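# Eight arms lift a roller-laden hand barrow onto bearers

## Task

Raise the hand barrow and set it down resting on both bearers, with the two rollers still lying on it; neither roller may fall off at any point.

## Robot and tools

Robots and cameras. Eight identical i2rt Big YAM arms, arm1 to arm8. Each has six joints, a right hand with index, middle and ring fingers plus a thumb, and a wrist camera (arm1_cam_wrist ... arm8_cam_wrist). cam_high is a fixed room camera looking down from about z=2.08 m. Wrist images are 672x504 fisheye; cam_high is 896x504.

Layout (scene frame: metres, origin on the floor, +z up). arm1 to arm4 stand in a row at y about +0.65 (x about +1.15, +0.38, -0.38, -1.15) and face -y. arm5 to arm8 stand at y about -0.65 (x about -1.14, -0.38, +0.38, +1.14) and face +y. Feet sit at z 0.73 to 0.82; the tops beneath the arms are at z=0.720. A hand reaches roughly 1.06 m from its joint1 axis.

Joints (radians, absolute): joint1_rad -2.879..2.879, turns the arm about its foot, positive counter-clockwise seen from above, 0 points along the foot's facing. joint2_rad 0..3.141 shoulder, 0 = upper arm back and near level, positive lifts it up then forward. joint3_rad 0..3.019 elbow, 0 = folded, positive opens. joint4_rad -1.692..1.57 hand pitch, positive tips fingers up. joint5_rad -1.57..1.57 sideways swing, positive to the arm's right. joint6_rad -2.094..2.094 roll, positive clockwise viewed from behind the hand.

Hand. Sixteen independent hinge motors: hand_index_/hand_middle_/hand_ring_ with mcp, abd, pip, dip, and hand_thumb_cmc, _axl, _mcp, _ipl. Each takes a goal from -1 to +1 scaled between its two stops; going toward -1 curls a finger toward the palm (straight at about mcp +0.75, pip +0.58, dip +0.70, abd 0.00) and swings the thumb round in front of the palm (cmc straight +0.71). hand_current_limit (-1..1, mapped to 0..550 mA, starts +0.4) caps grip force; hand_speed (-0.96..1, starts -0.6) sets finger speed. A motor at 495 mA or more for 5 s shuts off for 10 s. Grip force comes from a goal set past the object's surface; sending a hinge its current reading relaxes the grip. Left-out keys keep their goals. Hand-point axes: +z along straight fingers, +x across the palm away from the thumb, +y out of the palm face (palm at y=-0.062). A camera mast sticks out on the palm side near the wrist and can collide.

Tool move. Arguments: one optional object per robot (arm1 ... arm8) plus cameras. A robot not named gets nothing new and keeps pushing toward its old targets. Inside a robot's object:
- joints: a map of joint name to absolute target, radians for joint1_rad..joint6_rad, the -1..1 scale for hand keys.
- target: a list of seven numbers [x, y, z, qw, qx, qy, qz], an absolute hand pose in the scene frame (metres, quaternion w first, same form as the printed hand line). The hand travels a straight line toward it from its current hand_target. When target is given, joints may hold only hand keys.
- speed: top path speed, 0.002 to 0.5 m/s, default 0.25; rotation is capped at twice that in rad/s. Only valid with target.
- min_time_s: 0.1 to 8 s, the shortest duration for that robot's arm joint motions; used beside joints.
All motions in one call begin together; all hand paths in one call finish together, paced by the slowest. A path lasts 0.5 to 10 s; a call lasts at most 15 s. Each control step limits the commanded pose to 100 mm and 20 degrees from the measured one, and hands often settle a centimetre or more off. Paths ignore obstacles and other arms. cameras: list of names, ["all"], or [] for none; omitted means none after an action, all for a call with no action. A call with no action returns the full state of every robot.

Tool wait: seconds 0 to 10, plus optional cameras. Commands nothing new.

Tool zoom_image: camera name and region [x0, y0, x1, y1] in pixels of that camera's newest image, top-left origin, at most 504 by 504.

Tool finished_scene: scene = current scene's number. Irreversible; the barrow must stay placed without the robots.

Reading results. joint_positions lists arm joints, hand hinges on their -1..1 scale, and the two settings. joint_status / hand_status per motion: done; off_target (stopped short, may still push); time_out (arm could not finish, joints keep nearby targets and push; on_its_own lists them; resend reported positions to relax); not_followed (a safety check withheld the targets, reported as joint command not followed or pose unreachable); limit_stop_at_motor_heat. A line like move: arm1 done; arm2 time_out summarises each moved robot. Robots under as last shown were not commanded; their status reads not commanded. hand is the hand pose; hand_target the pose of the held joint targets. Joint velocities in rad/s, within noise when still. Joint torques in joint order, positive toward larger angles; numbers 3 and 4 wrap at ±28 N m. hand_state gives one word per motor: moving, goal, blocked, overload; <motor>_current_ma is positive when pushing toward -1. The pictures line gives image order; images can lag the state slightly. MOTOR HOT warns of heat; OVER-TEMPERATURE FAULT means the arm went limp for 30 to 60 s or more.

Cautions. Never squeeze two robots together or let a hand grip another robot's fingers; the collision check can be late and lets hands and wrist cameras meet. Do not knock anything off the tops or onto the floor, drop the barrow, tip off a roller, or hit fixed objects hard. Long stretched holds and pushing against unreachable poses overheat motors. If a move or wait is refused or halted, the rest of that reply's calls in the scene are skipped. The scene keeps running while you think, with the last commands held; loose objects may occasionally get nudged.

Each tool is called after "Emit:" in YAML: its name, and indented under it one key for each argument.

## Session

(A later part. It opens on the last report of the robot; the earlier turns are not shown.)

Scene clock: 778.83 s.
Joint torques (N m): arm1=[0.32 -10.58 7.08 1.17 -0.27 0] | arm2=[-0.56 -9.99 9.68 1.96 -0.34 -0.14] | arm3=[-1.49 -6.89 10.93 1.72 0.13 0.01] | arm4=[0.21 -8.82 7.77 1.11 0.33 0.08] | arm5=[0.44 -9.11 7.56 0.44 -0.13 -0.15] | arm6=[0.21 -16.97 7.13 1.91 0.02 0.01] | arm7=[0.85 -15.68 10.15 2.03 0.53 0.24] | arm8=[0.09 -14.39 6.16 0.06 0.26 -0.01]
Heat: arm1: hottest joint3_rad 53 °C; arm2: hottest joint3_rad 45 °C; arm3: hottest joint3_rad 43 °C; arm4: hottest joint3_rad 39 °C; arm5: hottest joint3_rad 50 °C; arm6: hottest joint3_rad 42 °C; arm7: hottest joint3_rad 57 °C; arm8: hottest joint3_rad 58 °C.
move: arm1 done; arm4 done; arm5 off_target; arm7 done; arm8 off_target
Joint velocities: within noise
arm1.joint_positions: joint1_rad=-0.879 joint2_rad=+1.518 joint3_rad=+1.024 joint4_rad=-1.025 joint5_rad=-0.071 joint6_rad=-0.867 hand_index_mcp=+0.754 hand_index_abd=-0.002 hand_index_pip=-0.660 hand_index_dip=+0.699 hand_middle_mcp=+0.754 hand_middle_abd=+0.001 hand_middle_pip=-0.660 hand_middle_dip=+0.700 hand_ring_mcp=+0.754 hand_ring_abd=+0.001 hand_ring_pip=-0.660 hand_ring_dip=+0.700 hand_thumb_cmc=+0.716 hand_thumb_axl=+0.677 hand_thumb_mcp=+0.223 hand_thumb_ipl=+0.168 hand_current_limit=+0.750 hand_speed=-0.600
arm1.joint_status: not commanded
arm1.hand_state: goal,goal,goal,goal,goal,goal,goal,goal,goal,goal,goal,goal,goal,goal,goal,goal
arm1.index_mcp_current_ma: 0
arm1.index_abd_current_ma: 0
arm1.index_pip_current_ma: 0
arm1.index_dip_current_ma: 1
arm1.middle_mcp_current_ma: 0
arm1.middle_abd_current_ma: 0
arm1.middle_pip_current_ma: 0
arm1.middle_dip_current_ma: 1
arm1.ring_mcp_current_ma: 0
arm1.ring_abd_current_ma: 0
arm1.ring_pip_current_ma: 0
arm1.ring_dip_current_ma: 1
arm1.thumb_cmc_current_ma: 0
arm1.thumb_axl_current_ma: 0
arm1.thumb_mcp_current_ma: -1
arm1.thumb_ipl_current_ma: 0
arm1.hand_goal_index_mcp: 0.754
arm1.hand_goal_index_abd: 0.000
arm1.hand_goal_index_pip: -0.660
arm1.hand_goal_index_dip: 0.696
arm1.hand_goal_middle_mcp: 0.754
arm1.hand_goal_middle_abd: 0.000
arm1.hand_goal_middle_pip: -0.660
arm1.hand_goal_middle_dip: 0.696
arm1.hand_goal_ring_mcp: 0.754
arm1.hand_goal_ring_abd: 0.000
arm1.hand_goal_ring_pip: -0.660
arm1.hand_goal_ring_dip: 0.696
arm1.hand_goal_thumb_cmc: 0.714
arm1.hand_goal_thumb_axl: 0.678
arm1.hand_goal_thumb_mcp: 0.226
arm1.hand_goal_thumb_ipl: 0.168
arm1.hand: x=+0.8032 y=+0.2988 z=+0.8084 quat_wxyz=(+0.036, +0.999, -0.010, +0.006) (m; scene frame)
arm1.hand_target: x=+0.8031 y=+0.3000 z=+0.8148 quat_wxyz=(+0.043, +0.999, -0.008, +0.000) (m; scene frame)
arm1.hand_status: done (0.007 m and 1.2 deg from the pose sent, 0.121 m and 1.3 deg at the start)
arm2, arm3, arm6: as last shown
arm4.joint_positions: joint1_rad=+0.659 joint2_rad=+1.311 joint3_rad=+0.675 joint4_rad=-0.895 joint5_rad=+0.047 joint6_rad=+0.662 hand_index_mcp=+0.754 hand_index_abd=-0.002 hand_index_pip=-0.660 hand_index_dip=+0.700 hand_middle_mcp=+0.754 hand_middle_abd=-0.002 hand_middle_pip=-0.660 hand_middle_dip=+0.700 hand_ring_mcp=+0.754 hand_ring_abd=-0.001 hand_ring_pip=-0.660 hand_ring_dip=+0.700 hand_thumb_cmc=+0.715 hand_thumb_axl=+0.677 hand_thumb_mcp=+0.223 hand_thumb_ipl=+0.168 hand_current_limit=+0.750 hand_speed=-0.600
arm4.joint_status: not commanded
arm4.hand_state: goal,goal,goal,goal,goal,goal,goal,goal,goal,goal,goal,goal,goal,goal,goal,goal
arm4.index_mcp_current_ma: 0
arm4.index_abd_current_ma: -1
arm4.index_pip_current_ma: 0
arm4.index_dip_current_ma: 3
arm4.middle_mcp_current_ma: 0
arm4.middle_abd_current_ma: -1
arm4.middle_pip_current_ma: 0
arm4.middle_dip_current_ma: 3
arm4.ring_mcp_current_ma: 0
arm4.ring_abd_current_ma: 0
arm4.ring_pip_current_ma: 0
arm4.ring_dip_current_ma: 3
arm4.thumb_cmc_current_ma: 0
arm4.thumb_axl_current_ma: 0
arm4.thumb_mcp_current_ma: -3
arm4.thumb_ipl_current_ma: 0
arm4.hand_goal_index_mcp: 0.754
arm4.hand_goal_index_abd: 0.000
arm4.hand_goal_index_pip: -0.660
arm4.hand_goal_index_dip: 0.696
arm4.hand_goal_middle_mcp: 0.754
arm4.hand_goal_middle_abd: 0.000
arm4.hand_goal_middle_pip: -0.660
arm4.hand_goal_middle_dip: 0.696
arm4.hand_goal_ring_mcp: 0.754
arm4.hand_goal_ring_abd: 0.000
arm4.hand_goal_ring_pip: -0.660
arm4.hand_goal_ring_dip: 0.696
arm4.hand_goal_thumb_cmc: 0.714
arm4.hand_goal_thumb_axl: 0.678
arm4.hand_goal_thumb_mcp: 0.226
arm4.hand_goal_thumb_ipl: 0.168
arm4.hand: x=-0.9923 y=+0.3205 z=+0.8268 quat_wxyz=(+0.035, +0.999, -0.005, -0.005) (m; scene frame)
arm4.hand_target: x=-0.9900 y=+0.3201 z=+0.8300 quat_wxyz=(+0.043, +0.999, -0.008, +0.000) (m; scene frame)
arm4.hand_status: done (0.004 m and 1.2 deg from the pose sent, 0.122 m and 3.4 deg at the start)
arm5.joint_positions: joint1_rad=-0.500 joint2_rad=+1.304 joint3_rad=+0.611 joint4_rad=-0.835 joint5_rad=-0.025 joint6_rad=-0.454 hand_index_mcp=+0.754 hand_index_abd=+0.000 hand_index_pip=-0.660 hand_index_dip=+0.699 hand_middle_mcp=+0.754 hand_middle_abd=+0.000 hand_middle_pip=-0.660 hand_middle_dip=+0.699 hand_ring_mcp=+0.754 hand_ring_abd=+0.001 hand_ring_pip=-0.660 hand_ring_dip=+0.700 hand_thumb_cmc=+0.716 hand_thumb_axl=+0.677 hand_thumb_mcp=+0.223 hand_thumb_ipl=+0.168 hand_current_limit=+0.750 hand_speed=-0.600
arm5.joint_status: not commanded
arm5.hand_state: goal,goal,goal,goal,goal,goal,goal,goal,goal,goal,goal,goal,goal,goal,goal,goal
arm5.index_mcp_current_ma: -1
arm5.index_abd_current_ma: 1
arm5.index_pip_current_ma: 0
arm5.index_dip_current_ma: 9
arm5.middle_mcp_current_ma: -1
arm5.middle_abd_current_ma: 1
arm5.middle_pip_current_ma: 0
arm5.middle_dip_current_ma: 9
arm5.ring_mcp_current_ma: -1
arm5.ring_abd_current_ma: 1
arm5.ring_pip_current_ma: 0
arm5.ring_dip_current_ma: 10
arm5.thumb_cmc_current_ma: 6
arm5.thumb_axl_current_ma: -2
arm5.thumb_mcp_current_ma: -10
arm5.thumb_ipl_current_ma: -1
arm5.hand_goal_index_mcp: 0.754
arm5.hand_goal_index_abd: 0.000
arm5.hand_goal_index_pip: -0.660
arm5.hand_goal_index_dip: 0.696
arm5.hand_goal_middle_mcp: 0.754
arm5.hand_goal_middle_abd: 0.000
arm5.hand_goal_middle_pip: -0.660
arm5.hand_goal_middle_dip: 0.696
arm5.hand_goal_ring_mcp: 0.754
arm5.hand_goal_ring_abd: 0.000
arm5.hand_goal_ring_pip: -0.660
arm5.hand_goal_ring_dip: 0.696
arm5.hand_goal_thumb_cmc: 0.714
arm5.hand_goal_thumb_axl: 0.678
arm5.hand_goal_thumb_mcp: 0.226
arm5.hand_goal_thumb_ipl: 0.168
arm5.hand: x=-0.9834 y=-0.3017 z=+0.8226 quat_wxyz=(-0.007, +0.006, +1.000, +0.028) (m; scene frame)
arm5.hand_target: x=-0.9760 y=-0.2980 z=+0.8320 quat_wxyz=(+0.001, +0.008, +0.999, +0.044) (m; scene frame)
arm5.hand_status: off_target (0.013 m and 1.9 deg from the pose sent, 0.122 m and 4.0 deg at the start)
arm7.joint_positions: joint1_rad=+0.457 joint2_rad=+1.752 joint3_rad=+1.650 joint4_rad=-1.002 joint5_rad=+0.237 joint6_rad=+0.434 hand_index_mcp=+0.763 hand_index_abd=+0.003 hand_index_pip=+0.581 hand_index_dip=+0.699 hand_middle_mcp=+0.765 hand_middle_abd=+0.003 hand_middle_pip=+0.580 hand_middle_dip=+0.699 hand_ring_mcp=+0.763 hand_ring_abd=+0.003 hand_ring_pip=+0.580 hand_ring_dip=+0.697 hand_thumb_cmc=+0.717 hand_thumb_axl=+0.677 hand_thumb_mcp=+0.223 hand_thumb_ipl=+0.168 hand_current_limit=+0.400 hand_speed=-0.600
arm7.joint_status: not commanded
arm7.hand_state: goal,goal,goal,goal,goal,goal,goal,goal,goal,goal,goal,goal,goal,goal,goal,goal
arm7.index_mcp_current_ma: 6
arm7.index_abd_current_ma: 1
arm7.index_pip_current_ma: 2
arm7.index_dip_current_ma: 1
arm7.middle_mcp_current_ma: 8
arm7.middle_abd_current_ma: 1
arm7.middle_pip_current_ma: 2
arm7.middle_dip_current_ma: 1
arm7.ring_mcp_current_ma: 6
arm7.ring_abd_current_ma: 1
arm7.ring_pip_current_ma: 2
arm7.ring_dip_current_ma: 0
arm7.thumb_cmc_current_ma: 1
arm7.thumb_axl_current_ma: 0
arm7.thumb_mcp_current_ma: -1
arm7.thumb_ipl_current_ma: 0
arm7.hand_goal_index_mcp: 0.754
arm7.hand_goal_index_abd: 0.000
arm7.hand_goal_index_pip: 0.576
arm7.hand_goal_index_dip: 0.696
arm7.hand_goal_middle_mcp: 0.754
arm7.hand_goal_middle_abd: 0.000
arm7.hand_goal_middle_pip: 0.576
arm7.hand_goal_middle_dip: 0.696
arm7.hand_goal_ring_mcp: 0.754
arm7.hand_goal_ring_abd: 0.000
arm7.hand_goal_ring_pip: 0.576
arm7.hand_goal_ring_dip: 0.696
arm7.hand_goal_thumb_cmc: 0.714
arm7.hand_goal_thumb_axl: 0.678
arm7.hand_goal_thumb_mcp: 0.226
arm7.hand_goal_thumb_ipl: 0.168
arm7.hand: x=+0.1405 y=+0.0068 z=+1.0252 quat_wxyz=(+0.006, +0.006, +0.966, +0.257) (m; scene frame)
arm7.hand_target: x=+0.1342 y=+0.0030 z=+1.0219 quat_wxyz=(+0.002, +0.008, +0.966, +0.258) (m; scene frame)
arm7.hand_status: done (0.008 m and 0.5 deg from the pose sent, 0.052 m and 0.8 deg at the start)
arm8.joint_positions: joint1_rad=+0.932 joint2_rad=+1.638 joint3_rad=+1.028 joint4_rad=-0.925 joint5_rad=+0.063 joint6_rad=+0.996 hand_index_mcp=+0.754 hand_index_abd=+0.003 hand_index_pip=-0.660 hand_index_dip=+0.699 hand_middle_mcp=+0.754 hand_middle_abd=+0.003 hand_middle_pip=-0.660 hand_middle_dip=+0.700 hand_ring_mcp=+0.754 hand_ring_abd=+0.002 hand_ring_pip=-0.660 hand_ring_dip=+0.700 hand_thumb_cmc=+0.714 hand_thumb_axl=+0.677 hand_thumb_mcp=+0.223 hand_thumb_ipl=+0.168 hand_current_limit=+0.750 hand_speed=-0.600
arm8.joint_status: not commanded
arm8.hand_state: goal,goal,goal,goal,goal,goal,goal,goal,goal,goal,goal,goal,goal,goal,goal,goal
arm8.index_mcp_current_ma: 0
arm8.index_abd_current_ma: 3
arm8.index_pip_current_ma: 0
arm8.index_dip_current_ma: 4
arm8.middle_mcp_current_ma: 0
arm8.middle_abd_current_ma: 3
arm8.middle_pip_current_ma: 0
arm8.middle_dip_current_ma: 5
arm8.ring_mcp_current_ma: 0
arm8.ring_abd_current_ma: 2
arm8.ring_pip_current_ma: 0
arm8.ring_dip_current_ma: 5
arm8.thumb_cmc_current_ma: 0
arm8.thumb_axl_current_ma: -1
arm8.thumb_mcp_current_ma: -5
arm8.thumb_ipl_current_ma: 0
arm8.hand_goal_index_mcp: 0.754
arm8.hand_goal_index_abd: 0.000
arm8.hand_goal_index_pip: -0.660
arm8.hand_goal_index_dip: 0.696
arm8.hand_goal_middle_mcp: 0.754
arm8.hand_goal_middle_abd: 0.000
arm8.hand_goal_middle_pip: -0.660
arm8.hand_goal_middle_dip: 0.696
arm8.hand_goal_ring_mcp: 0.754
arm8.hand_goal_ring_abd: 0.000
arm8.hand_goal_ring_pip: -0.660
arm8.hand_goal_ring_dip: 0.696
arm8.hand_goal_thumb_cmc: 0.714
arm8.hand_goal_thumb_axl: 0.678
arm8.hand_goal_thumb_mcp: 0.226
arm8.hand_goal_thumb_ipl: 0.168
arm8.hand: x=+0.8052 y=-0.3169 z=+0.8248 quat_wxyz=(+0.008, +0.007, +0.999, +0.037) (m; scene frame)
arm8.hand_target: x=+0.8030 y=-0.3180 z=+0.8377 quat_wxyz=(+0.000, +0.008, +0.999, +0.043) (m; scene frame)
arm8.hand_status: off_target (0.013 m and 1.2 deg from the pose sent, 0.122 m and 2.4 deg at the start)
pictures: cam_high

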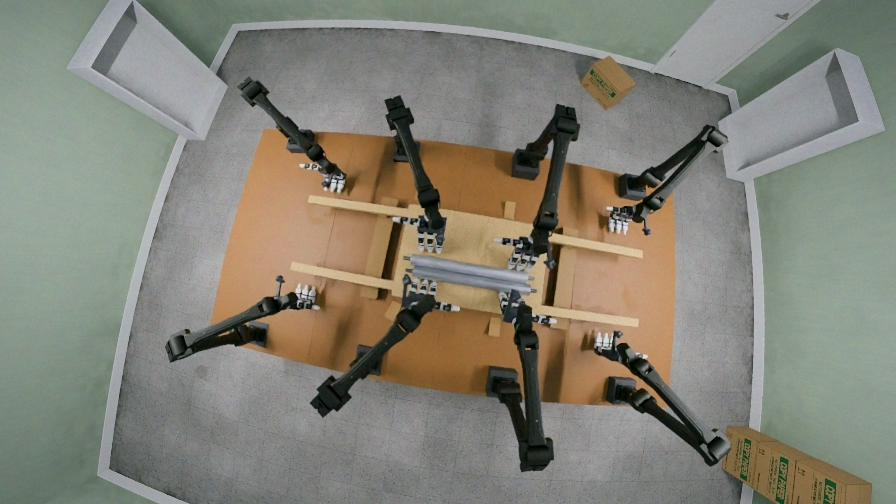

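Emit:
move:
  arm6: {"target":[-0.34,0.012,1.034,0.0021,0.0077,0.9659,0.2588],"speed":0.025}
  arm2: {"target":[0.078,0.145,1.045,0.2588,0.9659,-0.0077,-0.0021],"speed":0.025}
  arm3: {"target":[-0.345,0.15,1.045,0.2588,0.9659,-0.0077,-0.0021],"speed":0.025}
  arm1: {"target":[0.83,0.32,0.98,0.0436,0.9990,-0.0080,-0.0003],"speed":0.2}
  arm4: {"target":[-0.97,0.34,0.99,0.0436,0.9990,-0.0080,-0.0003],"speed":0.2}
  arm5: {"target":[-0.96,-0.32,0.99,0.0003,0.0080,0.9990,0.0436],"speed":0.2}
  arm8: {"target":[0.83,-0.33,0.99,0.0003,0.0080,0.9990,0.0436],"speed":0.2}
  cameras: ["cam_high"]

Emit:
zoom_image:
  camera: "cam_high"
  region: [380, 200, 570, 330]

Scene clock: 798.00 s.
Joint torques (N m): arm1=[0.44 -7.18 13.24 0.42 -0.25 0.02] | arm2=[-0.73 -10.93 9.1 0.92 -0.49 -0.19] | arm3=[-0.79 -7.77 10.78 0.92 0.37 0.08] | arm4=[0.38 -7 13.72 -0.08 0.32 0.07] | arm5=[0.56 -6.53 13.26 -0.49 -0.26 -0.12] | arm6=[-0.56 -18.32 6.72 1.7 -0.12 -0.07] | arm7=[0.85 -15.79 10.18 2.02 0.53 0.24] | arm8=[-1.14 -11.28 10.36 0.03 0.2 -0.13]
Heat: arm1: hottest joint3_rad 50 °C; arm2: hottest joint3_rad 45 °C; arm3: hottest joint3_rad 42 °C; arm4: hottest joint3_rad 38 °C; arm5: hottest joint3_rad 48 °C; arm6: hottest joint3_rad 42 °C; arm7: hottest joint3_rad 57 °C; arm8: hottest joint3_rad 54 °C.
move: arm1 off_target; arm2 done; arm3 done; arm4 off_target; arm5 off_target; arm6 done; arm8 off_target
Joint velocities: within noise
arm1.joint_positions: joint1_rad=-0.879 joint2_rad=+1.296 joint3_rad=+1.200 joint4_rad=-1.458 joint5_rad=-0.071 joint6_rad=-0.867 hand_index_mcp=+0.754 hand_index_abd=-0.002 hand_index_pip=-0.660 hand_index_dip=+0.699 hand_middle_mcp=+0.754 hand_middle_abd=+0.001 hand_middle_pip=-0.660 hand_middle_dip=+0.700 hand_ring_mcp=+0.754 hand_ring_abd=+0.001 hand_ring_pip=-0.660 hand_ring_dip=+0.700 hand_thumb_cmc=+0.716 hand_thumb_axl=+0.677 hand_thumb_mcp=+0.223 hand_thumb_ipl=+0.168 hand_current_limit=+0.750 hand_speed=-0.600
arm1.joint_status: not commanded
arm1.hand_state: goal,goal,goal,goal,goal,goal,goal,goal,goal,goal,goal,goal,goal,goal,goal,goal
arm1.index_mcp_current_ma: 0
arm1.index_abd_current_ma: 0
arm1.index_pip_current_ma: 0
arm1.index_dip_current_ma: 1
arm1.middle_mcp_current_ma: 0
arm1.middle_abd_current_ma: 0
arm1.middle_pip_current_ma: 0
arm1.middle_dip_current_ma: 1
arm1.ring_mcp_current_ma: 0
arm1.ring_abd_current_ma: 0
arm1.ring_pip_current_ma: 0
arm1.ring_dip_current_ma: 1
arm1.thumb_cmc_current_ma: 0
arm1.thumb_axl_current_ma: 0
arm1.thumb_mcp_current_ma: -1
arm1.thumb_ipl_current_ma: 0
arm1.hand_goal_index_mcp: 0.754
arm1.hand_goal_index_abd: 0.000
arm1.hand_goal_index_pip: -0.660
arm1.hand_goal_index_dip: 0.696
arm1.hand_goal_middle_mcp: 0.754
arm1.hand_goal_middle_abd: 0.000
arm1.hand_goal_middle_pip: -0.660
arm1.hand_goal_middle_dip: 0.696
arm1.hand_goal_ring_mcp: 0.754
arm1.hand_goal_ring_abd: 0.000
arm1.hand_goal_ring_pip: -0.660
arm1.hand_goal_ring_dip: 0.696
arm1.hand_goal_thumb_cmc: 0.714
arm1.hand_goal_thumb_axl: 0.678
arm1.hand_goal_thumb_mcp: 0.226
arm1.hand_goal_thumb_ipl: 0.168
arm1.hand: x=+0.8407 y=+0.3280 z=+0.9517 quat_wxyz=(+0.025, +0.999, -0.011, +0.020) (m; scene frame)
arm1.hand_target: x=+0.8310 y=+0.3208 z=+0.9799 quat_wxyz=(+0.044, +0.999, -0.008, -0.001) (m; scene frame)
arm1.hand_status: off_target (0.031 m and 3.2 deg from the pose sent, 0.175 m and 1.1 deg at the start)
arm2.joint_positions: joint1_rad=-0.658 joint2_rad=+1.411 joint3_rad=+1.300 joint4_rad=-1.021 joint5_rad=-0.303 joint6_rad=-0.580 hand_index_mcp=+0.762 hand_index_abd=-0.002 hand_index_pip=+0.579 hand_index_dip=+0.696 hand_middle_mcp=+0.765 hand_middle_abd=-0.002 hand_middle_pip=+0.580 hand_middle_dip=+0.697 hand_ring_mcp=+0.763 hand_ring_abd=-0.003 hand_ring_pip=+0.581 hand_ring_dip=+0.698 hand_thumb_cmc=+0.717 hand_thumb_axl=+0.677 hand_thumb_mcp=+0.224 hand_thumb_ipl=+0.168 hand_current_limit=+0.400 hand_speed=-0.600
arm2.joint_status: not commanded
arm2.hand_state: goal,goal,goal,goal,goal,goal,goal,goal,goal,goal,goal,goal,goal,goal,goal,goal
arm2.index_mcp_current_ma: 40
arm2.index_abd_current_ma: -10
arm2.index_pip_current_ma: 13
arm2.index_dip_current_ma: -2
arm2.middle_mcp_current_ma: 54
arm2.middle_abd_current_ma: -10
arm2.middle_pip_current_ma: 21
arm2.middle_dip_current_ma: 3
arm2.ring_mcp_current_ma: 47
arm2.ring_abd_current_ma: -12
arm2.ring_pip_current_ma: 21
arm2.ring_dip_current_ma: 10
arm2.thumb_cmc_current_ma: 13
arm2.thumb_axl_current_ma: -4
arm2.thumb_mcp_current_ma: -11
arm2.thumb_ipl_current_ma: -2
arm2.hand_goal_index_mcp: 0.754
arm2.hand_goal_index_abd: 0.000
arm2.hand_goal_index_pip: 0.576
arm2.hand_goal_index_dip: 0.696
arm2.hand_goal_middle_mcp: 0.754
arm2.hand_goal_middle_abd: 0.000
arm2.hand_goal_middle_pip: 0.576
arm2.hand_goal_middle_dip: 0.696
arm2.hand_goal_ring_mcp: 0.754
arm2.hand_goal_ring_abd: 0.000
arm2.hand_goal_ring_pip: 0.576
arm2.hand_goal_ring_dip: 0.696
arm2.hand_goal_thumb_cmc: 0.714
arm2.hand_goal_thumb_axl: 0.678
arm2.hand_goal_thumb_mcp: 0.226
arm2.hand_goal_thumb_ipl: 0.168
arm2.hand: x=+0.0804 y=+0.1388 z=+1.0445 quat_wxyz=(+0.260, +0.966, -0.009, -0.001) (m; scene frame)
arm2.hand_target: x=+0.0781 y=+0.1449 z=+1.0449 quat_wxyz=(+0.259, +0.966, -0.008, -0.002) (m; scene frame)
arm2.hand_status: done (0.007 m and 0.2 deg from the pose sent, 0.024 m and 0.4 deg at the start)
arm3.joint_positions: joint1_rad=+0.162 joint2_rad=+1.173 joint3_rad=+0.934 joint4_rad=-0.813 joint5_rad=+0.074 joint6_rad=+0.155 hand_index_mcp=+0.755 hand_index_abd=+0.000 hand_index_pip=+0.576 hand_index_dip=+0.697 hand_middle_mcp=+0.755 hand_middle_abd=+0.001 hand_middle_pip=+0.577 hand_middle_dip=+0.698 hand_ring_mcp=+0.756 hand_ring_abd=+0.002 hand_ring_pip=+0.578 hand_ring_dip=+0.698 hand_thumb_cmc=+0.716 hand_thumb_axl=+0.677 hand_thumb_mcp=+0.224 hand_thumb_ipl=+0.168 hand_current_limit=+0.400 hand_speed=-0.600
arm3.joint_status: not commanded
arm3.hand_state: goal,goal,goal,goal,goal,goal,goal,goal,goal,goal,goal,goal,goal,goal,goal,goal
arm3.index_mcp_current_ma: 0
arm3.index_abd_current_ma: 0
arm3.index_pip_current_ma: 0
arm3.index_dip_current_ma: 0
arm3.middle_mcp_current_ma: 0
arm3.middle_abd_current_ma: 0
arm3.middle_pip_current_ma: 0
arm3.middle_dip_current_ma: 0
arm3.ring_mcp_current_ma: 0
arm3.ring_abd_current_ma: 0
arm3.ring_pip_current_ma: 0
arm3.ring_dip_current_ma: 0
arm3.thumb_cmc_current_ma: 0
arm3.thumb_axl_current_ma: 0
arm3.thumb_mcp_current_ma: 0
arm3.thumb_ipl_current_ma: 0
arm3.hand_goal_index_mcp: 0.754
arm3.hand_goal_index_abd: 0.000
arm3.hand_goal_index_pip: 0.576
arm3.hand_goal_index_dip: 0.696
arm3.hand_goal_middle_mcp: 0.754
arm3.hand_goal_middle_abd: 0.000
arm3.hand_goal_middle_pip: 0.576
arm3.hand_goal_middle_dip: 0.696
arm3.hand_goal_ring_mcp: 0.754
arm3.hand_goal_ring_abd: 0.000
arm3.hand_goal_ring_pip: 0.576
arm3.hand_goal_ring_dip: 0.696
arm3.hand_goal_thumb_cmc: 0.714
arm3.hand_goal_thumb_axl: 0.678
arm3.hand_goal_thumb_mcp: 0.226
arm3.hand_goal_thumb_ipl: 0.168
arm3.hand: x=-0.3456 y=+0.1464 z=+1.0389 quat_wxyz=(+0.255, +0.967, -0.010, -0.001) (m; scene frame)
arm3.hand_target: x=-0.3449 y=+0.1500 z=+1.0449 quat_wxyz=(+0.259, +0.966, -0.008, -0.002) (m; scene frame)
arm3.hand_status: done (0.007 m and 0.5 deg from the pose sent, 0.023 m and 0.7 deg at the start)
arm4.joint_positions: joint1_rad=+0.749 joint2_rad=+1.116 joint3_rad=+0.928 joint4_rad=-1.371 joint5_rad=+0.052 joint6_rad=+0.753 hand_index_mcp=+0.754 hand_index_abd=-0.002 hand_index_pip=-0.660 hand_index_dip=+0.700 hand_middle_mcp=+0.754 hand_middle_abd=-0.002 hand_middle_pip=-0.660 hand_middle_dip=+0.700 hand_ring_mcp=+0.754 hand_ring_abd=-0.001 hand_ring_pip=-0.660 hand_ring_dip=+0.700 hand_thumb_cmc=+0.715 hand_thumb_axl=+0.677 hand_thumb_mcp=+0.223 hand_thumb_ipl=+0.168 hand_current_limit=+0.750 hand_speed=-0.600
arm4.joint_status: not commanded
arm4.hand_state: goal,goal,goal,goal,goal,goal,goal,goal,goal,goal,goal,goal,goal,goal,goal,goal
arm4.index_mcp_current_ma: 0
arm4.index_abd_current_ma: -1
arm4.index_pip_current_ma: 0
arm4.index_dip_current_ma: 3
arm4.middle_mcp_current_ma: 0
arm4.middle_abd_current_ma: -1
arm4.middle_pip_current_ma: 0
arm4.middle_dip_current_ma: 3
arm4.ring_mcp_current_ma: 0
arm4.ring_abd_current_ma: 0
arm4.ring_pip_current_ma: 0
arm4.ring_dip_current_ma: 3
arm4.thumb_cmc_current_ma: 0
arm4.thumb_axl_current_ma: 0
arm4.thumb_mcp_current_ma: -3
arm4.thumb_ipl_current_ma: 0
arm4.hand_goal_index_mcp: 0.754
arm4.hand_goal_index_abd: 0.000
arm4.hand_goal_index_pip: -0.660
arm4.hand_goal_index_dip: 0.696
arm4.hand_goal_middle_mcp: 0.754
arm4.hand_goal_middle_abd: 0.000
arm4.hand_goal_middle_pip: -0.660
arm4.hand_goal_middle_dip: 0.696
arm4.hand_goal_ring_mcp: 0.754
arm4.hand_goal_ring_abd: 0.000
arm4.hand_goal_ring_pip: -0.660
arm4.hand_goal_ring_dip: 0.696
arm4.hand_goal_thumb_cmc: 0.714
arm4.hand_goal_thumb_axl: 0.678
arm4.hand_goal_thumb_mcp: 0.226
arm4.hand_goal_thumb_ipl: 0.168
arm4.hand: x=-0.9799 y=+0.3478 z=+0.9676 quat_wxyz=(+0.027, +1.000, -0.006, -0.014) (m; scene frame)
arm4.hand_target: x=-0.9705 y=+0.3405 z=+0.9899 quat_wxyz=(+0.044, +0.999, -0.008, +0.000) (m; scene frame)
arm4.hand_status: off_target (0.026 m and 2.5 deg from the pose sent, 0.166 m and 1.1 deg at the start)
arm5.joint_positions: joint1_rad=-0.582 joint2_rad=+1.056 joint3_rad=+0.839 joint4_rad=-1.336 joint5_rad=-0.028 joint6_rad=-0.536 hand_index_mcp=+0.754 hand_index_abd=+0.000 hand_index_pip=-0.660 hand_index_dip=+0.699 hand_middle_mcp=+0.754 hand_middle_abd=+0.000 hand_middle_pip=-0.660 hand_middle_dip=+0.699 hand_ring_mcp=+0.754 hand_ring_abd=+0.001 hand_ring_pip=-0.660 hand_ring_dip=+0.700 hand_thumb_cmc=+0.716 hand_thumb_axl=+0.677 hand_thumb_mcp=+0.223 hand_thumb_ipl=+0.168 hand_current_limit=+0.750 hand_speed=-0.600
arm5.joint_status: not commanded
arm5.hand_state: goal,goal,goal,goal,goal,goal,goal,goal,goal,goal,goal,goal,goal,goal,goal,goal
arm5.index_mcp_current_ma: -1
arm5.index_abd_current_ma: 1
arm5.index_pip_current_ma: 0
arm5.index_dip_current_ma: 9
arm5.middle_mcp_current_ma: -1
arm5.middle_abd_current_ma: 1
arm5.middle_pip_current_ma: 0
arm5.middle_dip_current_ma: 9
arm5.ring_mcp_current_ma: -1
arm5.ring_abd_current_ma: 1
arm5.ring_pip_current_ma: 0
arm5.ring_dip_current_ma: 10
arm5.thumb_cmc_current_ma: 6
arm5.thumb_axl_current_ma: -2
arm5.thumb_mcp_current_ma: -10
arm5.thumb_ipl_current_ma: -1
arm5.hand_goal_index_mcp: 0.754
arm5.hand_goal_index_abd: 0.000
arm5.hand_goal_index_pip: -0.660
arm5.hand_goal_index_dip: 0.696
arm5.hand_goal_middle_mcp: 0.754
arm5.hand_goal_middle_abd: 0.000
arm5.hand_goal_middle_pip: -0.660
arm5.hand_goal_middle_dip: 0.696
arm5.hand_goal_ring_mcp: 0.754
arm5.hand_goal_ring_abd: 0.000
arm5.hand_goal_ring_pip: -0.660
arm5.hand_goal_ring_dip: 0.696
arm5.hand_goal_thumb_cmc: 0.714
arm5.hand_goal_thumb_axl: 0.678
arm5.hand_goal_thumb_mcp: 0.226
arm5.hand_goal_thumb_ipl: 0.168
arm5.hand: x=-0.9718 y=-0.3306 z=+0.9620 quat_wxyz=(-0.013, +0.007, +1.000, +0.019) (m; scene frame)
arm5.hand_target: x=-0.9606 y=-0.3209 z=+0.9899 quat_wxyz=(+0.001, +0.008, +0.999, +0.044) (m; scene frame)
arm5.hand_status: off_target (0.032 m and 3.2 deg from the pose sent, 0.170 m and 2.0 deg at the start)
arm6.joint_positions: joint1_rad=-0.043 joint2_rad=+1.645 joint3_rad=+1.326 joint4_rad=-0.737 joint5_rad=-0.001 joint6_rad=-0.020 hand_index_mcp=+0.750 hand_index_abd=+0.001 hand_index_pip=+0.573 hand_index_dip=+0.695 hand_middle_mcp=+0.753 hand_middle_abd=+0.001 hand_middle_pip=+0.575 hand_middle_dip=+0.696 hand_ring_mcp=+0.757 hand_ring_abd=+0.002 hand_ring_pip=+0.577 hand_ring_dip=+0.696 hand_thumb_cmc=+0.717 hand_thumb_axl=+0.677 hand_thumb_mcp=+0.223 hand_thumb_ipl=+0.168 hand_current_limit=+0.400 hand_speed=-0.600
arm6.joint_status: not commanded
arm6.hand_state: goal,goal,goal,goal,goal,goal,goal,goal,goal,goal,goal,goal,goal,goal,goal,goal
arm6.index_mcp_current_ma: -4
arm6.index_abd_current_ma: 1
arm6.index_pip_current_ma: -2
arm6.index_dip_current_ma: -1
arm6.middle_mcp_current_ma: 0
arm6.middle_abd_current_ma: 1
arm6.middle_pip_current_ma: 0
arm6.middle_dip_current_ma: 0
arm6.ring_mcp_current_ma: 3
arm6.ring_abd_current_ma: 1
arm6.ring_pip_current_ma: 0
arm6.ring_dip_current_ma: 0
arm6.thumb_cmc_current_ma: 3
arm6.thumb_axl_current_ma: 0
arm6.thumb_mcp_current_ma: -3
arm6.thumb_ipl_current_ma: 0
arm6.hand_goal_index_mcp: 0.754
arm6.hand_goal_index_abd: 0.000
arm6.hand_goal_index_pip: 0.576
arm6.hand_goal_index_dip: 0.696
arm6.hand_goal_middle_mcp: 0.754
arm6.hand_goal_middle_abd: 0.000
arm6.hand_goal_middle_pip: 0.576
arm6.hand_goal_middle_dip: 0.696
arm6.hand_goal_ring_mcp: 0.754
arm6.hand_goal_ring_abd: 0.000
arm6.hand_goal_ring_pip: 0.576
arm6.hand_goal_ring_dip: 0.696
arm6.hand_goal_thumb_cmc: 0.714
arm6.hand_goal_thumb_axl: 0.678
arm6.hand_goal_thumb_mcp: 0.226
arm6.hand_goal_thumb_ipl: 0.168
arm6.hand: x=-0.3390 y=+0.0164 z=+1.0284 quat_wxyz=(+0.004, +0.006, +0.968, +0.252) (m; scene frame)
arm6.hand_target: x=-0.3400 y=+0.0120 z=+1.0338 quat_wxyz=(+0.002, +0.008, +0.966, +0.259) (m; scene frame)
arm6.hand_status: done (0.007 m and 0.8 deg from the pose sent, 0.028 m and 0.4 deg at the start)
arm7: as last shown
arm8.joint_positions: joint1_rad=+0.932 joint2_rad=+1.396 joint3_rad=+1.158 joint4_rad=-1.328 joint5_rad=+0.063 joint6_rad=+0.996 hand_index_mcp=+0.754 hand_index_abd=+0.003 hand_index_pip=-0.660 hand_index_dip=+0.699 hand_middle_mcp=+0.754 hand_middle_abd=+0.003 hand_middle_pip=-0.660 hand_middle_dip=+0.700 hand_ring_mcp=+0.754 hand_ring_abd=+0.002 hand_ring_pip=-0.660 hand_ring_dip=+0.700 hand_thumb_cmc=+0.714 hand_thumb_axl=+0.677 hand_thumb_mcp=+0.223 hand_thumb_ipl=+0.168 hand_current_limit=+0.750 hand_speed=-0.600
arm8.joint_status: not commanded
arm8.hand_state: goal,goal,goal,goal,goal,goal,goal,goal,goal,goal,goal,goal,goal,goal,goal,goal
arm8.index_mcp_current_ma: 0
arm8.index_abd_current_ma: 3
arm8.index_pip_current_ma: 0
arm8.index_dip_current_ma: 4
arm8.middle_mcp_current_ma: 0
arm8.middle_abd_current_ma: 3
arm8.middle_pip_current_ma: 0
arm8.middle_dip_current_ma: 5
arm8.ring_mcp_current_ma: 0
arm8.ring_abd_current_ma: 2
arm8.ring_pip_current_ma: 0
arm8.ring_dip_current_ma: 5
arm8.thumb_cmc_current_ma: 0
arm8.thumb_axl_current_ma: -1
arm8.thumb_mcp_current_ma: -5
arm8.thumb_ipl_current_ma: 0
arm8.hand_goal_index_mcp: 0.754
arm8.hand_goal_index_abd: 0.000
arm8.hand_goal_index_pip: -0.660
arm8.hand_goal_index_dip: 0.696
arm8.hand_goal_middle_mcp: 0.754
arm8.hand_goal_middle_abd: 0.000
arm8.hand_goal_middle_pip: -0.660
arm8.hand_goal_middle_dip: 0.696
arm8.hand_goal_ring_mcp: 0.754
arm8.hand_goal_ring_abd: 0.000
arm8.hand_goal_ring_pip: -0.660
arm8.hand_goal_ring_dip: 0.696
arm8.hand_goal_thumb_cmc: 0.714
arm8.hand_goal_thumb_axl: 0.678
arm8.hand_goal_thumb_mcp: 0.226
arm8.hand_goal_thumb_ipl: 0.168
arm8.hand: x=+0.8383 y=-0.3401 z=+0.9645 quat_wxyz=(+0.022, +0.006, +0.999, +0.029) (m; scene frame)
arm8.hand_target: x=+0.8307 y=-0.3306 z=+0.9900 quat_wxyz=(+0.000, +0.008, +0.999, +0.044) (m; scene frame)
arm8.hand_status: off_target (0.029 m and 3.0 deg from the pose sent, 0.167 m and 1.2 deg at the start)
pictures: cam_high

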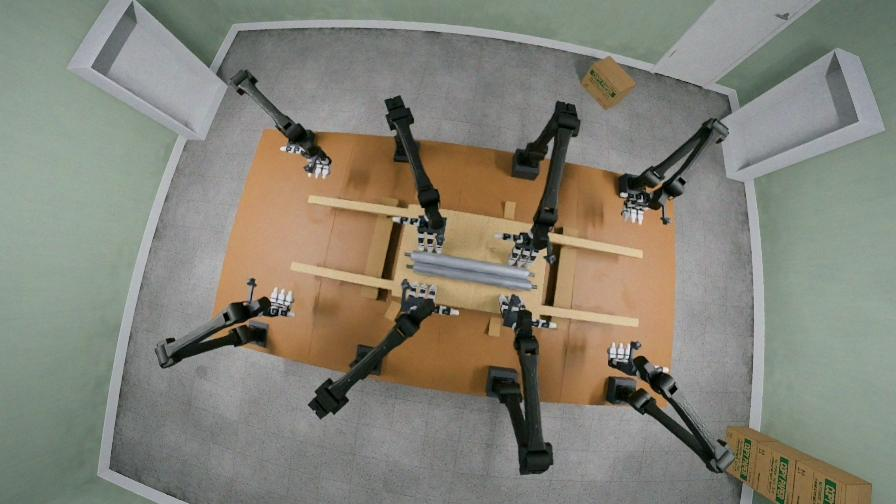

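Scaled by 2.653 from the camera's 896x504 image, which has a finer 1280x720 frame.

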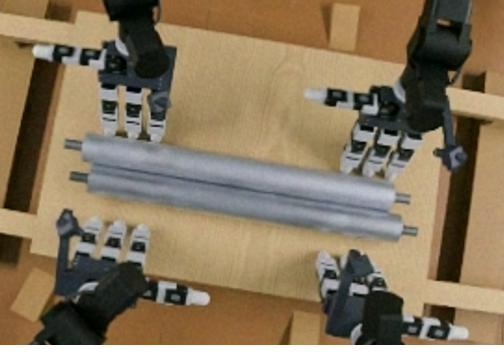

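Emit:
wait:
  seconds: 0.3
  cameras: ["cam_high"]

Emit:
zoom_image:
  camera: "cam_high"
  region: [380, 200, 570, 330]

Scene clock: 806.50 s.
Joint torques (N m): arm1=[0.21 -7.53 13.29 0.51 -0.24 -0.01] | arm2=[-0.38 -10.64 9.21 1.03 -0.43 -0.17] | arm3=[-0.79 -7.71 10.8 0.91 0.37 0.09] | arm4=[0.38 -6.89 13.74 0.02 0.33 0.08] | arm5=[0.56 -6.42 13.23 -0.43 -0.26 -0.16] | arm6=[-0.56 -18.26 6.74 1.7 -0.11 -0.07] | arm7=[0.73 -15.74 10.26 2.03 0.54 0.22] | arm8=[-1.2 -11.52 10.36 0.06 0.22 -0.14]
Heat: arm1: hottest joint3_rad 52 °C; arm2: hottest joint3_rad 44 °C; arm3: hottest joint3_rad 42 °C; arm4: hottest joint3_rad 39 °C; arm5: hottest joint3_rad 49 °C; arm6: hottest joint3_rad 41 °C; arm7: hottest joint3_rad 56 °C; arm8: hottest joint3_rad 54 °C.
Joint velocities: within noise
arm1.joint_positions: joint1_rad=-0.879 joint2_rad=+1.296 joint3_rad=+1.200 joint4_rad=-1.458 joint5_rad=-0.071 joint6_rad=-0.867 hand_index_mcp=+0.754 hand_index_abd=-0.002 hand_index_pip=-0.660 hand_index_dip=+0.699 hand_middle_mcp=+0.754 hand_middle_abd=+0.001 hand_middle_pip=-0.660 hand_middle_dip=+0.700 hand_ring_mcp=+0.754 hand_ring_abd=+0.001 hand_ring_pip=-0.660 hand_ring_dip=+0.700 hand_thumb_cmc=+0.716 hand_thumb_axl=+0.677 hand_thumb_mcp=+0.223 hand_thumb_ipl=+0.168 hand_current_limit=+0.750 hand_speed=-0.600
arm1.joint_status: not commanded
arm1.hand_state: goal,goal,goal,goal,goal,goal,goal,goal,goal,goal,goal,goal,goal,goal,goal,goal
arm1.index_mcp_current_ma: 0
arm1.index_abd_current_ma: 0
arm1.index_pip_current_ma: 0
arm1.index_dip_current_ma: 1
arm1.middle_mcp_current_ma: 0
arm1.middle_abd_current_ma: 0
arm1.middle_pip_current_ma: 0
arm1.middle_dip_current_ma: 1
arm1.ring_mcp_current_ma: 0
arm1.ring_abd_current_ma: 0
arm1.ring_pip_current_ma: 0
arm1.ring_dip_current_ma: 1
arm1.thumb_cmc_current_ma: 0
arm1.thumb_axl_current_ma: 0
arm1.thumb_mcp_current_ma: -1
arm1.thumb_ipl_current_ma: 0
arm1.hand_goal_index_mcp: 0.754
arm1.hand_goal_index_abd: 0.000
arm1.hand_goal_index_pip: -0.660
arm1.hand_goal_index_dip: 0.696
arm1.hand_goal_middle_mcp: 0.754
arm1.hand_goal_middle_abd: 0.000
arm1.hand_goal_middle_pip: -0.660
arm1.hand_goal_middle_dip: 0.696
arm1.hand_goal_ring_mcp: 0.754
arm1.hand_goal_ring_abd: 0.000
arm1.hand_goal_ring_pip: -0.660
arm1.hand_goal_ring_dip: 0.696
arm1.hand_goal_thumb_cmc: 0.714
arm1.hand_goal_thumb_axl: 0.678
arm1.hand_goal_thumb_mcp: 0.226
arm1.hand_goal_thumb_ipl: 0.168
arm1.hand: x=+0.8407 y=+0.3280 z=+0.9517 quat_wxyz=(+0.025, +0.999, -0.011, +0.020) (m; scene frame)
arm1.hand_target: x=+0.8310 y=+0.3208 z=+0.9799 quat_wxyz=(+0.044, +0.999, -0.008, -0.001) (m; scene frame)
arm1.hand_status: off_target (0.031 m and 3.2 deg from the pose sent, 0.175 m and 1.1 deg at the start)
arm2.joint_positions: joint1_rad=-0.658 joint2_rad=+1.411 joint3_rad=+1.300 joint4_rad=-1.021 joint5_rad=-0.303 joint6_rad=-0.581 hand_index_mcp=+0.762 hand_index_abd=-0.002 hand_index_pip=+0.579 hand_index_dip=+0.696 hand_middle_mcp=+0.765 hand_middle_abd=-0.002 hand_middle_pip=+0.580 hand_middle_dip=+0.697 hand_ring_mcp=+0.763 hand_ring_abd=-0.003 hand_ring_pip=+0.581 hand_ring_dip=+0.698 hand_thumb_cmc=+0.717 hand_thumb_axl=+0.677 hand_thumb_mcp=+0.224 hand_thumb_ipl=+0.168 hand_current_limit=+0.400 hand_speed=-0.600
arm2.joint_status: not commanded
arm2.hand_state: goal,goal,goal,goal,goal,goal,goal,goal,goal,goal,goal,goal,goal,goal,goal,goal
arm2.index_mcp_current_ma: 40
arm2.index_abd_current_ma: -10
arm2.index_pip_current_ma: 13
arm2.index_dip_current_ma: -2
arm2.middle_mcp_current_ma: 54
arm2.middle_abd_current_ma: -10
arm2.middle_pip_current_ma: 21
arm2.middle_dip_current_ma: 3
arm2.ring_mcp_current_ma: 47
arm2.ring_abd_current_ma: -12
arm2.ring_pip_current_ma: 21
arm2.ring_dip_current_ma: 10
arm2.thumb_cmc_current_ma: 13
arm2.thumb_axl_current_ma: -4
arm2.thumb_mcp_current_ma: -11
arm2.thumb_ipl_current_ma: -2
arm2.hand_goal_index_mcp: 0.754
arm2.hand_goal_index_abd: 0.000
arm2.hand_goal_index_pip: 0.576
arm2.hand_goal_index_dip: 0.696
arm2.hand_goal_middle_mcp: 0.754
arm2.hand_goal_middle_abd: 0.000
arm2.hand_goal_middle_pip: 0.576
arm2.hand_goal_middle_dip: 0.696
arm2.hand_goal_ring_mcp: 0.754
arm2.hand_goal_ring_abd: 0.000
arm2.hand_goal_ring_pip: 0.576
arm2.hand_goal_ring_dip: 0.696
arm2.hand_goal_thumb_cmc: 0.714
arm2.hand_goal_thumb_axl: 0.678
arm2.hand_goal_thumb_mcp: 0.226
arm2.hand_goal_thumb_ipl: 0.168
arm2.hand: x=+0.0804 y=+0.1388 z=+1.0445 quat_wxyz=(+0.260, +0.966, -0.008, -0.001) (m; scene frame)
arm2.hand_target: x=+0.0781 y=+0.1449 z=+1.0449 quat_wxyz=(+0.259, +0.966, -0.008, -0.002) (m; scene frame)
arm2.hand_status: done (0.007 m and 0.2 deg from the pose sent, 0.024 m and 0.4 deg at the start)
arm3.joint_positions: joint1_rad=+0.162 joint2_rad=+1.173 joint3_rad=+0.934 joint4_rad=-0.813 joint5_rad=+0.074 joint6_rad=+0.155 hand_index_mcp=+0.755 hand_index_abd=+0.000 hand_index_pip=+0.576 hand_index_dip=+0.697 hand_middle_mcp=+0.755 hand_middle_abd=+0.001 hand_middle_pip=+0.577 hand_middle_dip=+0.698 hand_ring_mcp=+0.756 hand_ring_abd=+0.002 hand_ring_pip=+0.578 hand_ring_dip=+0.698 hand_thumb_cmc=+0.716 hand_thumb_axl=+0.677 hand_thumb_mcp=+0.224 hand_thumb_ipl=+0.168 hand_current_limit=+0.400 hand_speed=-0.600
arm3.joint_status: not commanded
arm3.hand_state: goal,goal,goal,goal,goal,goal,goal,goal,goal,goal,goal,goal,goal,goal,goal,goal
arm3.index_mcp_current_ma: 0
arm3.index_abd_current_ma: 0
arm3.index_pip_current_ma: 0
arm3.index_dip_current_ma: 0
arm3.middle_mcp_current_ma: 0
arm3.middle_abd_current_ma: 0
arm3.middle_pip_current_ma: 0
arm3.middle_dip_current_ma: 0
arm3.ring_mcp_current_ma: 0
arm3.ring_abd_current_ma: 0
arm3.ring_pip_current_ma: 0
arm3.ring_dip_current_ma: 0
arm3.thumb_cmc_current_ma: 0
arm3.thumb_axl_current_ma: 0
arm3.thumb_mcp_current_ma: 0
arm3.thumb_ipl_current_ma: 0
arm3.hand_goal_index_mcp: 0.754
arm3.hand_goal_index_abd: 0.000
arm3.hand_goal_index_pip: 0.576
arm3.hand_goal_index_dip: 0.696
arm3.hand_goal_middle_mcp: 0.754
arm3.hand_goal_middle_abd: 0.000
arm3.hand_goal_middle_pip: 0.576
arm3.hand_goal_middle_dip: 0.696
arm3.hand_goal_ring_mcp: 0.754
arm3.hand_goal_ring_abd: 0.000
arm3.hand_goal_ring_pip: 0.576
arm3.hand_goal_ring_dip: 0.696
arm3.hand_goal_thumb_cmc: 0.714
arm3.hand_goal_thumb_axl: 0.678
arm3.hand_goal_thumb_mcp: 0.226
arm3.hand_goal_thumb_ipl: 0.168
arm3.hand: x=-0.3456 y=+0.1464 z=+1.0389 quat_wxyz=(+0.255, +0.967, -0.010, -0.001) (m; scene frame)
arm3.hand_target: x=-0.3449 y=+0.1500 z=+1.0449 quat_wxyz=(+0.259, +0.966, -0.008, -0.002) (m; scene frame)
arm3.hand_status: done (0.007 m and 0.5 deg from the pose sent, 0.023 m and 0.7 deg at the start)
arm4.joint_positions: joint1_rad=+0.749 joint2_rad=+1.116 joint3_rad=+0.928 joint4_rad=-1.371 joint5_rad=+0.052 joint6_rad=+0.753 hand_index_mcp=+0.754 hand_index_abd=-0.002 hand_index_pip=-0.660 hand_index_dip=+0.700 hand_middle_mcp=+0.754 hand_middle_abd=-0.002 hand_middle_pip=-0.660 hand_middle_dip=+0.700 hand_ring_mcp=+0.754 hand_ring_abd=-0.001 hand_ring_pip=-0.660 hand_ring_dip=+0.700 hand_thumb_cmc=+0.715 hand_thumb_axl=+0.677 hand_thumb_mcp=+0.223 hand_thumb_ipl=+0.168 hand_current_limit=+0.750 hand_speed=-0.600
arm4.joint_status: not commanded
arm4.hand_state: goal,goal,goal,goal,goal,goal,goal,goal,goal,goal,goal,goal,goal,goal,goal,goal
arm4.index_mcp_current_ma: 0
arm4.index_abd_current_ma: -1
arm4.index_pip_current_ma: 0
arm4.index_dip_current_ma: 3
arm4.middle_mcp_current_ma: 0
arm4.middle_abd_current_ma: -1
arm4.middle_pip_current_ma: 0
arm4.middle_dip_current_ma: 3
arm4.ring_mcp_current_ma: 0
arm4.ring_abd_current_ma: 0
arm4.ring_pip_current_ma: 0
arm4.ring_dip_current_ma: 3
arm4.thumb_cmc_current_ma: 0
arm4.thumb_axl_current_ma: 0
arm4.thumb_mcp_current_ma: -3
arm4.thumb_ipl_current_ma: 0
arm4.hand_goal_index_mcp: 0.754
arm4.hand_goal_index_abd: 0.000
arm4.hand_goal_index_pip: -0.660
arm4.hand_goal_index_dip: 0.696
arm4.hand_goal_middle_mcp: 0.754
arm4.hand_goal_middle_abd: 0.000
arm4.hand_goal_middle_pip: -0.660
arm4.hand_goal_middle_dip: 0.696
arm4.hand_goal_ring_mcp: 0.754
arm4.hand_goal_ring_abd: 0.000
arm4.hand_goal_ring_pip: -0.660
arm4.hand_goal_ring_dip: 0.696
arm4.hand_goal_thumb_cmc: 0.714
arm4.hand_goal_thumb_axl: 0.678
arm4.hand_goal_thumb_mcp: 0.226
arm4.hand_goal_thumb_ipl: 0.168
arm4.hand: x=-0.9800 y=+0.3478 z=+0.9676 quat_wxyz=(+0.027, +1.000, -0.006, -0.014) (m; scene frame)
arm4.hand_target: x=-0.9705 y=+0.3405 z=+0.9899 quat_wxyz=(+0.044, +0.999, -0.008, +0.000) (m; scene frame)
arm4.hand_status: off_target (0.026 m and 2.5 deg from the pose sent, 0.166 m and 1.1 deg at the start)
arm5.joint_positions: joint1_rad=-0.582 joint2_rad=+1.056 joint3_rad=+0.839 joint4_rad=-1.336 joint5_rad=-0.028 joint6_rad=-0.536 hand_index_mcp=+0.754 hand_index_abd=+0.000 hand_index_pip=-0.660 hand_index_dip=+0.699 hand_middle_mcp=+0.754 hand_middle_abd=+0.000 hand_middle_pip=-0.660 hand_middle_dip=+0.699 hand_ring_mcp=+0.754 hand_ring_abd=+0.001 hand_ring_pip=-0.660 hand_ring_dip=+0.700 hand_thumb_cmc=+0.716 hand_thumb_axl=+0.677 hand_thumb_mcp=+0.223 hand_thumb_ipl=+0.168 hand_current_limit=+0.750 hand_speed=-0.600
arm5.joint_status: not commanded
arm5.hand_state: goal,goal,goal,goal,goal,goal,goal,goal,goal,goal,goal,goal,goal,goal,goal,goal
arm5.index_mcp_current_ma: -1
arm5.index_abd_current_ma: 1
arm5.index_pip_current_ma: 0
arm5.index_dip_current_ma: 9
arm5.middle_mcp_current_ma: -1
arm5.middle_abd_current_ma: 1
arm5.middle_pip_current_ma: 0
arm5.middle_dip_current_ma: 9
arm5.ring_mcp_current_ma: -1
arm5.ring_abd_current_ma: 1
arm5.ring_pip_current_ma: 0
arm5.ring_dip_current_ma: 10
arm5.thumb_cmc_current_ma: 6
arm5.thumb_axl_current_ma: -2
arm5.thumb_mcp_current_ma: -10
arm5.thumb_ipl_current_ma: -1
arm5.hand_goal_index_mcp: 0.754
arm5.hand_goal_index_abd: 0.000
arm5.hand_goal_index_pip: -0.660
arm5.hand_goal_index_dip: 0.696
arm5.hand_goal_middle_mcp: 0.754
arm5.hand_goal_middle_abd: 0.000
arm5.hand_goal_middle_pip: -0.660
arm5.hand_goal_middle_dip: 0.696
arm5.hand_goal_ring_mcp: 0.754
arm5.hand_goal_ring_abd: 0.000
arm5.hand_goal_ring_pip: -0.660
arm5.hand_goal_ring_dip: 0.696
arm5.hand_goal_thumb_cmc: 0.714
arm5.hand_goal_thumb_axl: 0.678
arm5.hand_goal_thumb_mcp: 0.226
arm5.hand_goal_thumb_ipl: 0.168
arm5.hand: x=-0.9718 y=-0.3306 z=+0.9620 quat_wxyz=(-0.013, +0.006, +1.000, +0.019) (m; scene frame)
arm5.hand_target: x=-0.9606 y=-0.3208 z=+0.9899 quat_wxyz=(+0.001, +0.008, +0.999, +0.044) (m; scene frame)
arm5.hand_status: off_target (0.032 m and 3.2 deg from the pose sent, 0.170 m and 2.0 deg at the start)
arm6.joint_positions: joint1_rad=-0.043 joint2_rad=+1.645 joint3_rad=+1.326 joint4_rad=-0.737 joint5_rad=-0.001 joint6_rad=-0.020 hand_index_mcp=+0.750 hand_index_abd=+0.001 hand_index_pip=+0.573 hand_index_dip=+0.695 hand_middle_mcp=+0.753 hand_middle_abd=+0.001 hand_middle_pip=+0.575 hand_middle_dip=+0.696 hand_ring_mcp=+0.757 hand_ring_abd=+0.002 hand_ring_pip=+0.577 hand_ring_dip=+0.696 hand_thumb_cmc=+0.717 hand_thumb_axl=+0.677 hand_thumb_mcp=+0.223 hand_thumb_ipl=+0.168 hand_current_limit=+0.400 hand_speed=-0.600
arm6.joint_status: not commanded
arm6.hand_state: goal,goal,goal,goal,goal,goal,goal,goal,goal,goal,goal,goal,goal,goal,goal,goal
arm6.index_mcp_current_ma: -4
arm6.index_abd_current_ma: 1
arm6.index_pip_current_ma: -2
arm6.index_dip_current_ma: -1
arm6.middle_mcp_current_ma: 0
arm6.middle_abd_current_ma: 1
arm6.middle_pip_current_ma: 0
arm6.middle_dip_current_ma: 0
arm6.ring_mcp_current_ma: 3
arm6.ring_abd_current_ma: 1
arm6.ring_pip_current_ma: 0
arm6.ring_dip_current_ma: 0
arm6.thumb_cmc_current_ma: 3
arm6.thumb_axl_current_ma: 0
arm6.thumb_mcp_current_ma: -3
arm6.thumb_ipl_current_ma: 0
arm6.hand_goal_index_mcp: 0.754
arm6.hand_goal_index_abd: 0.000
arm6.hand_goal_index_pip: 0.576
arm6.hand_goal_index_dip: 0.696
arm6.hand_goal_middle_mcp: 0.754
arm6.hand_goal_middle_abd: 0.000
arm6.hand_goal_middle_pip: 0.576
arm6.hand_goal_middle_dip: 0.696
arm6.hand_goal_ring_mcp: 0.754
arm6.hand_goal_ring_abd: 0.000
arm6.hand_goal_ring_pip: 0.576
arm6.hand_goal_ring_dip: 0.696
arm6.hand_goal_thumb_cmc: 0.714
arm6.hand_goal_thumb_axl: 0.678
arm6.hand_goal_thumb_mcp: 0.226
arm6.hand_goal_thumb_ipl: 0.168
arm6.hand: x=-0.3390 y=+0.0164 z=+1.0284 quat_wxyz=(+0.004, +0.006, +0.968, +0.252) (m; scene frame)
arm6.hand_target: x=-0.3400 y=+0.0120 z=+1.0338 quat_wxyz=(+0.002, +0.008, +0.966, +0.259) (m; scene frame)
arm6.hand_status: done (0.007 m and 0.8 deg from the pose sent, 0.028 m and 0.4 deg at the start)
arm7.joint_positions: joint1_rad=+0.458 joint2_rad=+1.752 joint3_rad=+1.649 joint4_rad=-1.002 joint5_rad=+0.237 joint6_rad=+0.436 hand_index_mcp=+0.766 hand_index_abd=+0.003 hand_index_pip=+0.583 hand_index_dip=+0.699 hand_middle_mcp=+0.765 hand_middle_abd=+0.003 hand_middle_pip=+0.580 hand_middle_dip=+0.699 hand_ring_mcp=+0.763 hand_ring_abd=+0.003 hand_ring_pip=+0.580 hand_ring_dip=+0.697 hand_thumb_cmc=+0.717 hand_thumb_axl=+0.677 hand_thumb_mcp=+0.223 hand_thumb_ipl=+0.168 hand_current_limit=+0.400 hand_speed=-0.600
arm7.joint_status: not commanded
arm7.hand_state: goal,goal,goal,goal,goal,goal,goal,goal,goal,goal,goal,goal,goal,goal,goal,goal
arm7.index_mcp_current_ma: 10
arm7.index_abd_current_ma: 1
arm7.index_pip_current_ma: 3
arm7.index_dip_current_ma: 1
arm7.middle_mcp_current_ma: 8
arm7.middle_abd_current_ma: 1
arm7.middle_pip_current_ma: 2
arm7.middle_dip_current_ma: 1
arm7.ring_mcp_current_ma: 6
arm7.ring_abd_current_ma: 1
arm7.ring_pip_current_ma: 2
arm7.ring_dip_current_ma: 0
arm7.thumb_cmc_current_ma: 1
arm7.thumb_axl_current_ma: 0
arm7.thumb_mcp_current_ma: -1
arm7.thumb_ipl_current_ma: 0
arm7.hand_goal_index_mcp: 0.754
arm7.hand_goal_index_abd: 0.000
arm7.hand_goal_index_pip: 0.576
arm7.hand_goal_index_dip: 0.696
arm7.hand_goal_middle_mcp: 0.754
arm7.hand_goal_middle_abd: 0.000
arm7.hand_goal_middle_pip: 0.576
arm7.hand_goal_middle_dip: 0.696
arm7.hand_goal_ring_mcp: 0.754
arm7.hand_goal_ring_abd: 0.000
arm7.hand_goal_ring_pip: 0.576
arm7.hand_goal_ring_dip: 0.696
arm7.hand_goal_thumb_cmc: 0.714
arm7.hand_goal_thumb_axl: 0.678
arm7.hand_goal_thumb_mcp: 0.226
arm7.hand_goal_thumb_ipl: 0.168
arm7.hand: x=+0.1402 y=+0.0064 z=+1.0245 quat_wxyz=(+0.006, +0.006, +0.967, +0.256) (m; scene frame)
arm7.hand_target: x=+0.1340 y=+0.0030 z=+1.0219 quat_wxyz=(+0.002, +0.008, +0.966, +0.259) (m; scene frame)
arm7.hand_status: not commanded
arm8.joint_positions: joint1_rad=+0.932 joint2_rad=+1.396 joint3_rad=+1.158 joint4_rad=-1.329 joint5_rad=+0.063 joint6_rad=+0.996 hand_index_mcp=+0.754 hand_index_abd=+0.003 hand_index_pip=-0.660 hand_index_dip=+0.699 hand_middle_mcp=+0.754 hand_middle_abd=+0.003 hand_middle_pip=-0.660 hand_middle_dip=+0.700 hand_ring_mcp=+0.754 hand_ring_abd=+0.002 hand_ring_pip=-0.660 hand_ring_dip=+0.700 hand_thumb_cmc=+0.714 hand_thumb_axl=+0.677 hand_thumb_mcp=+0.223 hand_thumb_ipl=+0.168 hand_current_limit=+0.750 hand_speed=-0.600
arm8.joint_status: not commanded
arm8.hand_state: goal,goal,goal,goal,goal,goal,goal,goal,goal,goal,goal,goal,goal,goal,goal,goal
arm8.index_mcp_current_ma: 0
arm8.index_abd_current_ma: 3
arm8.index_pip_current_ma: 0
arm8.index_dip_current_ma: 4
arm8.middle_mcp_current_ma: 0
arm8.middle_abd_current_ma: 3
arm8.middle_pip_current_ma: 0
arm8.middle_dip_current_ma: 5
arm8.ring_mcp_current_ma: 0
arm8.ring_abd_current_ma: 2
arm8.ring_pip_current_ma: 0
arm8.ring_dip_current_ma: 5
arm8.thumb_cmc_current_ma: 0
arm8.thumb_axl_current_ma: -1
arm8.thumb_mcp_current_ma: -5
arm8.thumb_ipl_current_ma: 0
arm8.hand_goal_index_mcp: 0.754
arm8.hand_goal_index_abd: 0.000
arm8.hand_goal_index_pip: -0.660
arm8.hand_goal_index_dip: 0.696
arm8.hand_goal_middle_mcp: 0.754
arm8.hand_goal_middle_abd: 0.000
arm8.hand_goal_middle_pip: -0.660
arm8.hand_goal_middle_dip: 0.696
arm8.hand_goal_ring_mcp: 0.754
arm8.hand_goal_ring_abd: 0.000
arm8.hand_goal_ring_pip: -0.660
arm8.hand_goal_ring_dip: 0.696
arm8.hand_goal_thumb_cmc: 0.714
arm8.hand_goal_thumb_axl: 0.678
arm8.hand_goal_thumb_mcp: 0.226
arm8.hand_goal_thumb_ipl: 0.168
arm8.hand: x=+0.8383 y=-0.3402 z=+0.9645 quat_wxyz=(+0.022, +0.006, +0.999, +0.029) (m; scene frame)
arm8.hand_target: x=+0.8308 y=-0.3306 z=+0.9899 quat_wxyz=(+0.000, +0.008, +0.999, +0.044) (m; scene frame)
arm8.hand_status: off_target (0.029 m and 3.0 deg from the pose sent, 0.167 m and 1.2 deg at the start)
wait: 0.30 s; at rest from the start
pictures: cam_high

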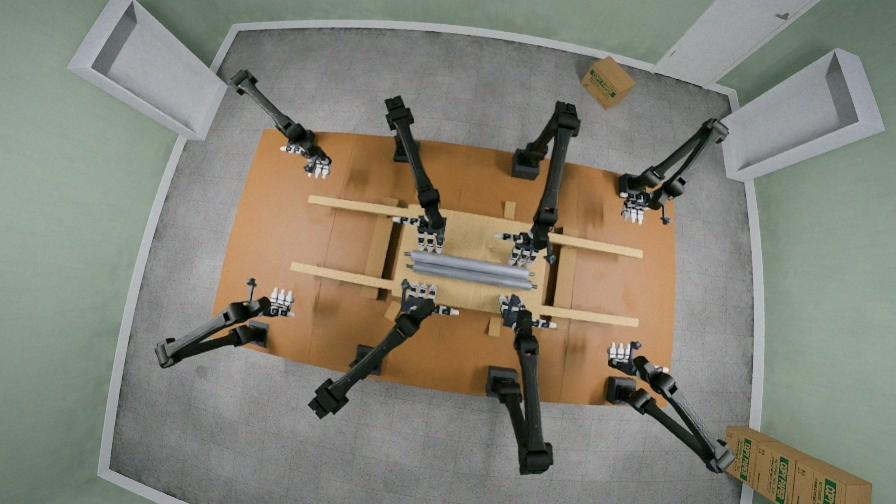

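Scaled by 2.653 from the camera's 896x504 image, which has a finer 1280x720 frame.

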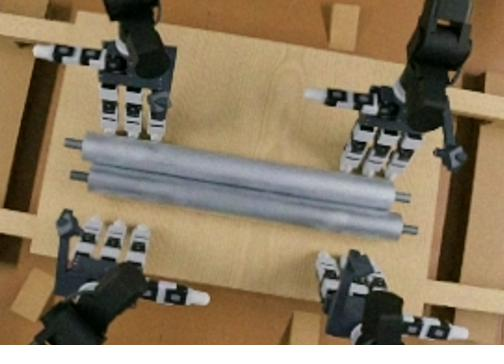

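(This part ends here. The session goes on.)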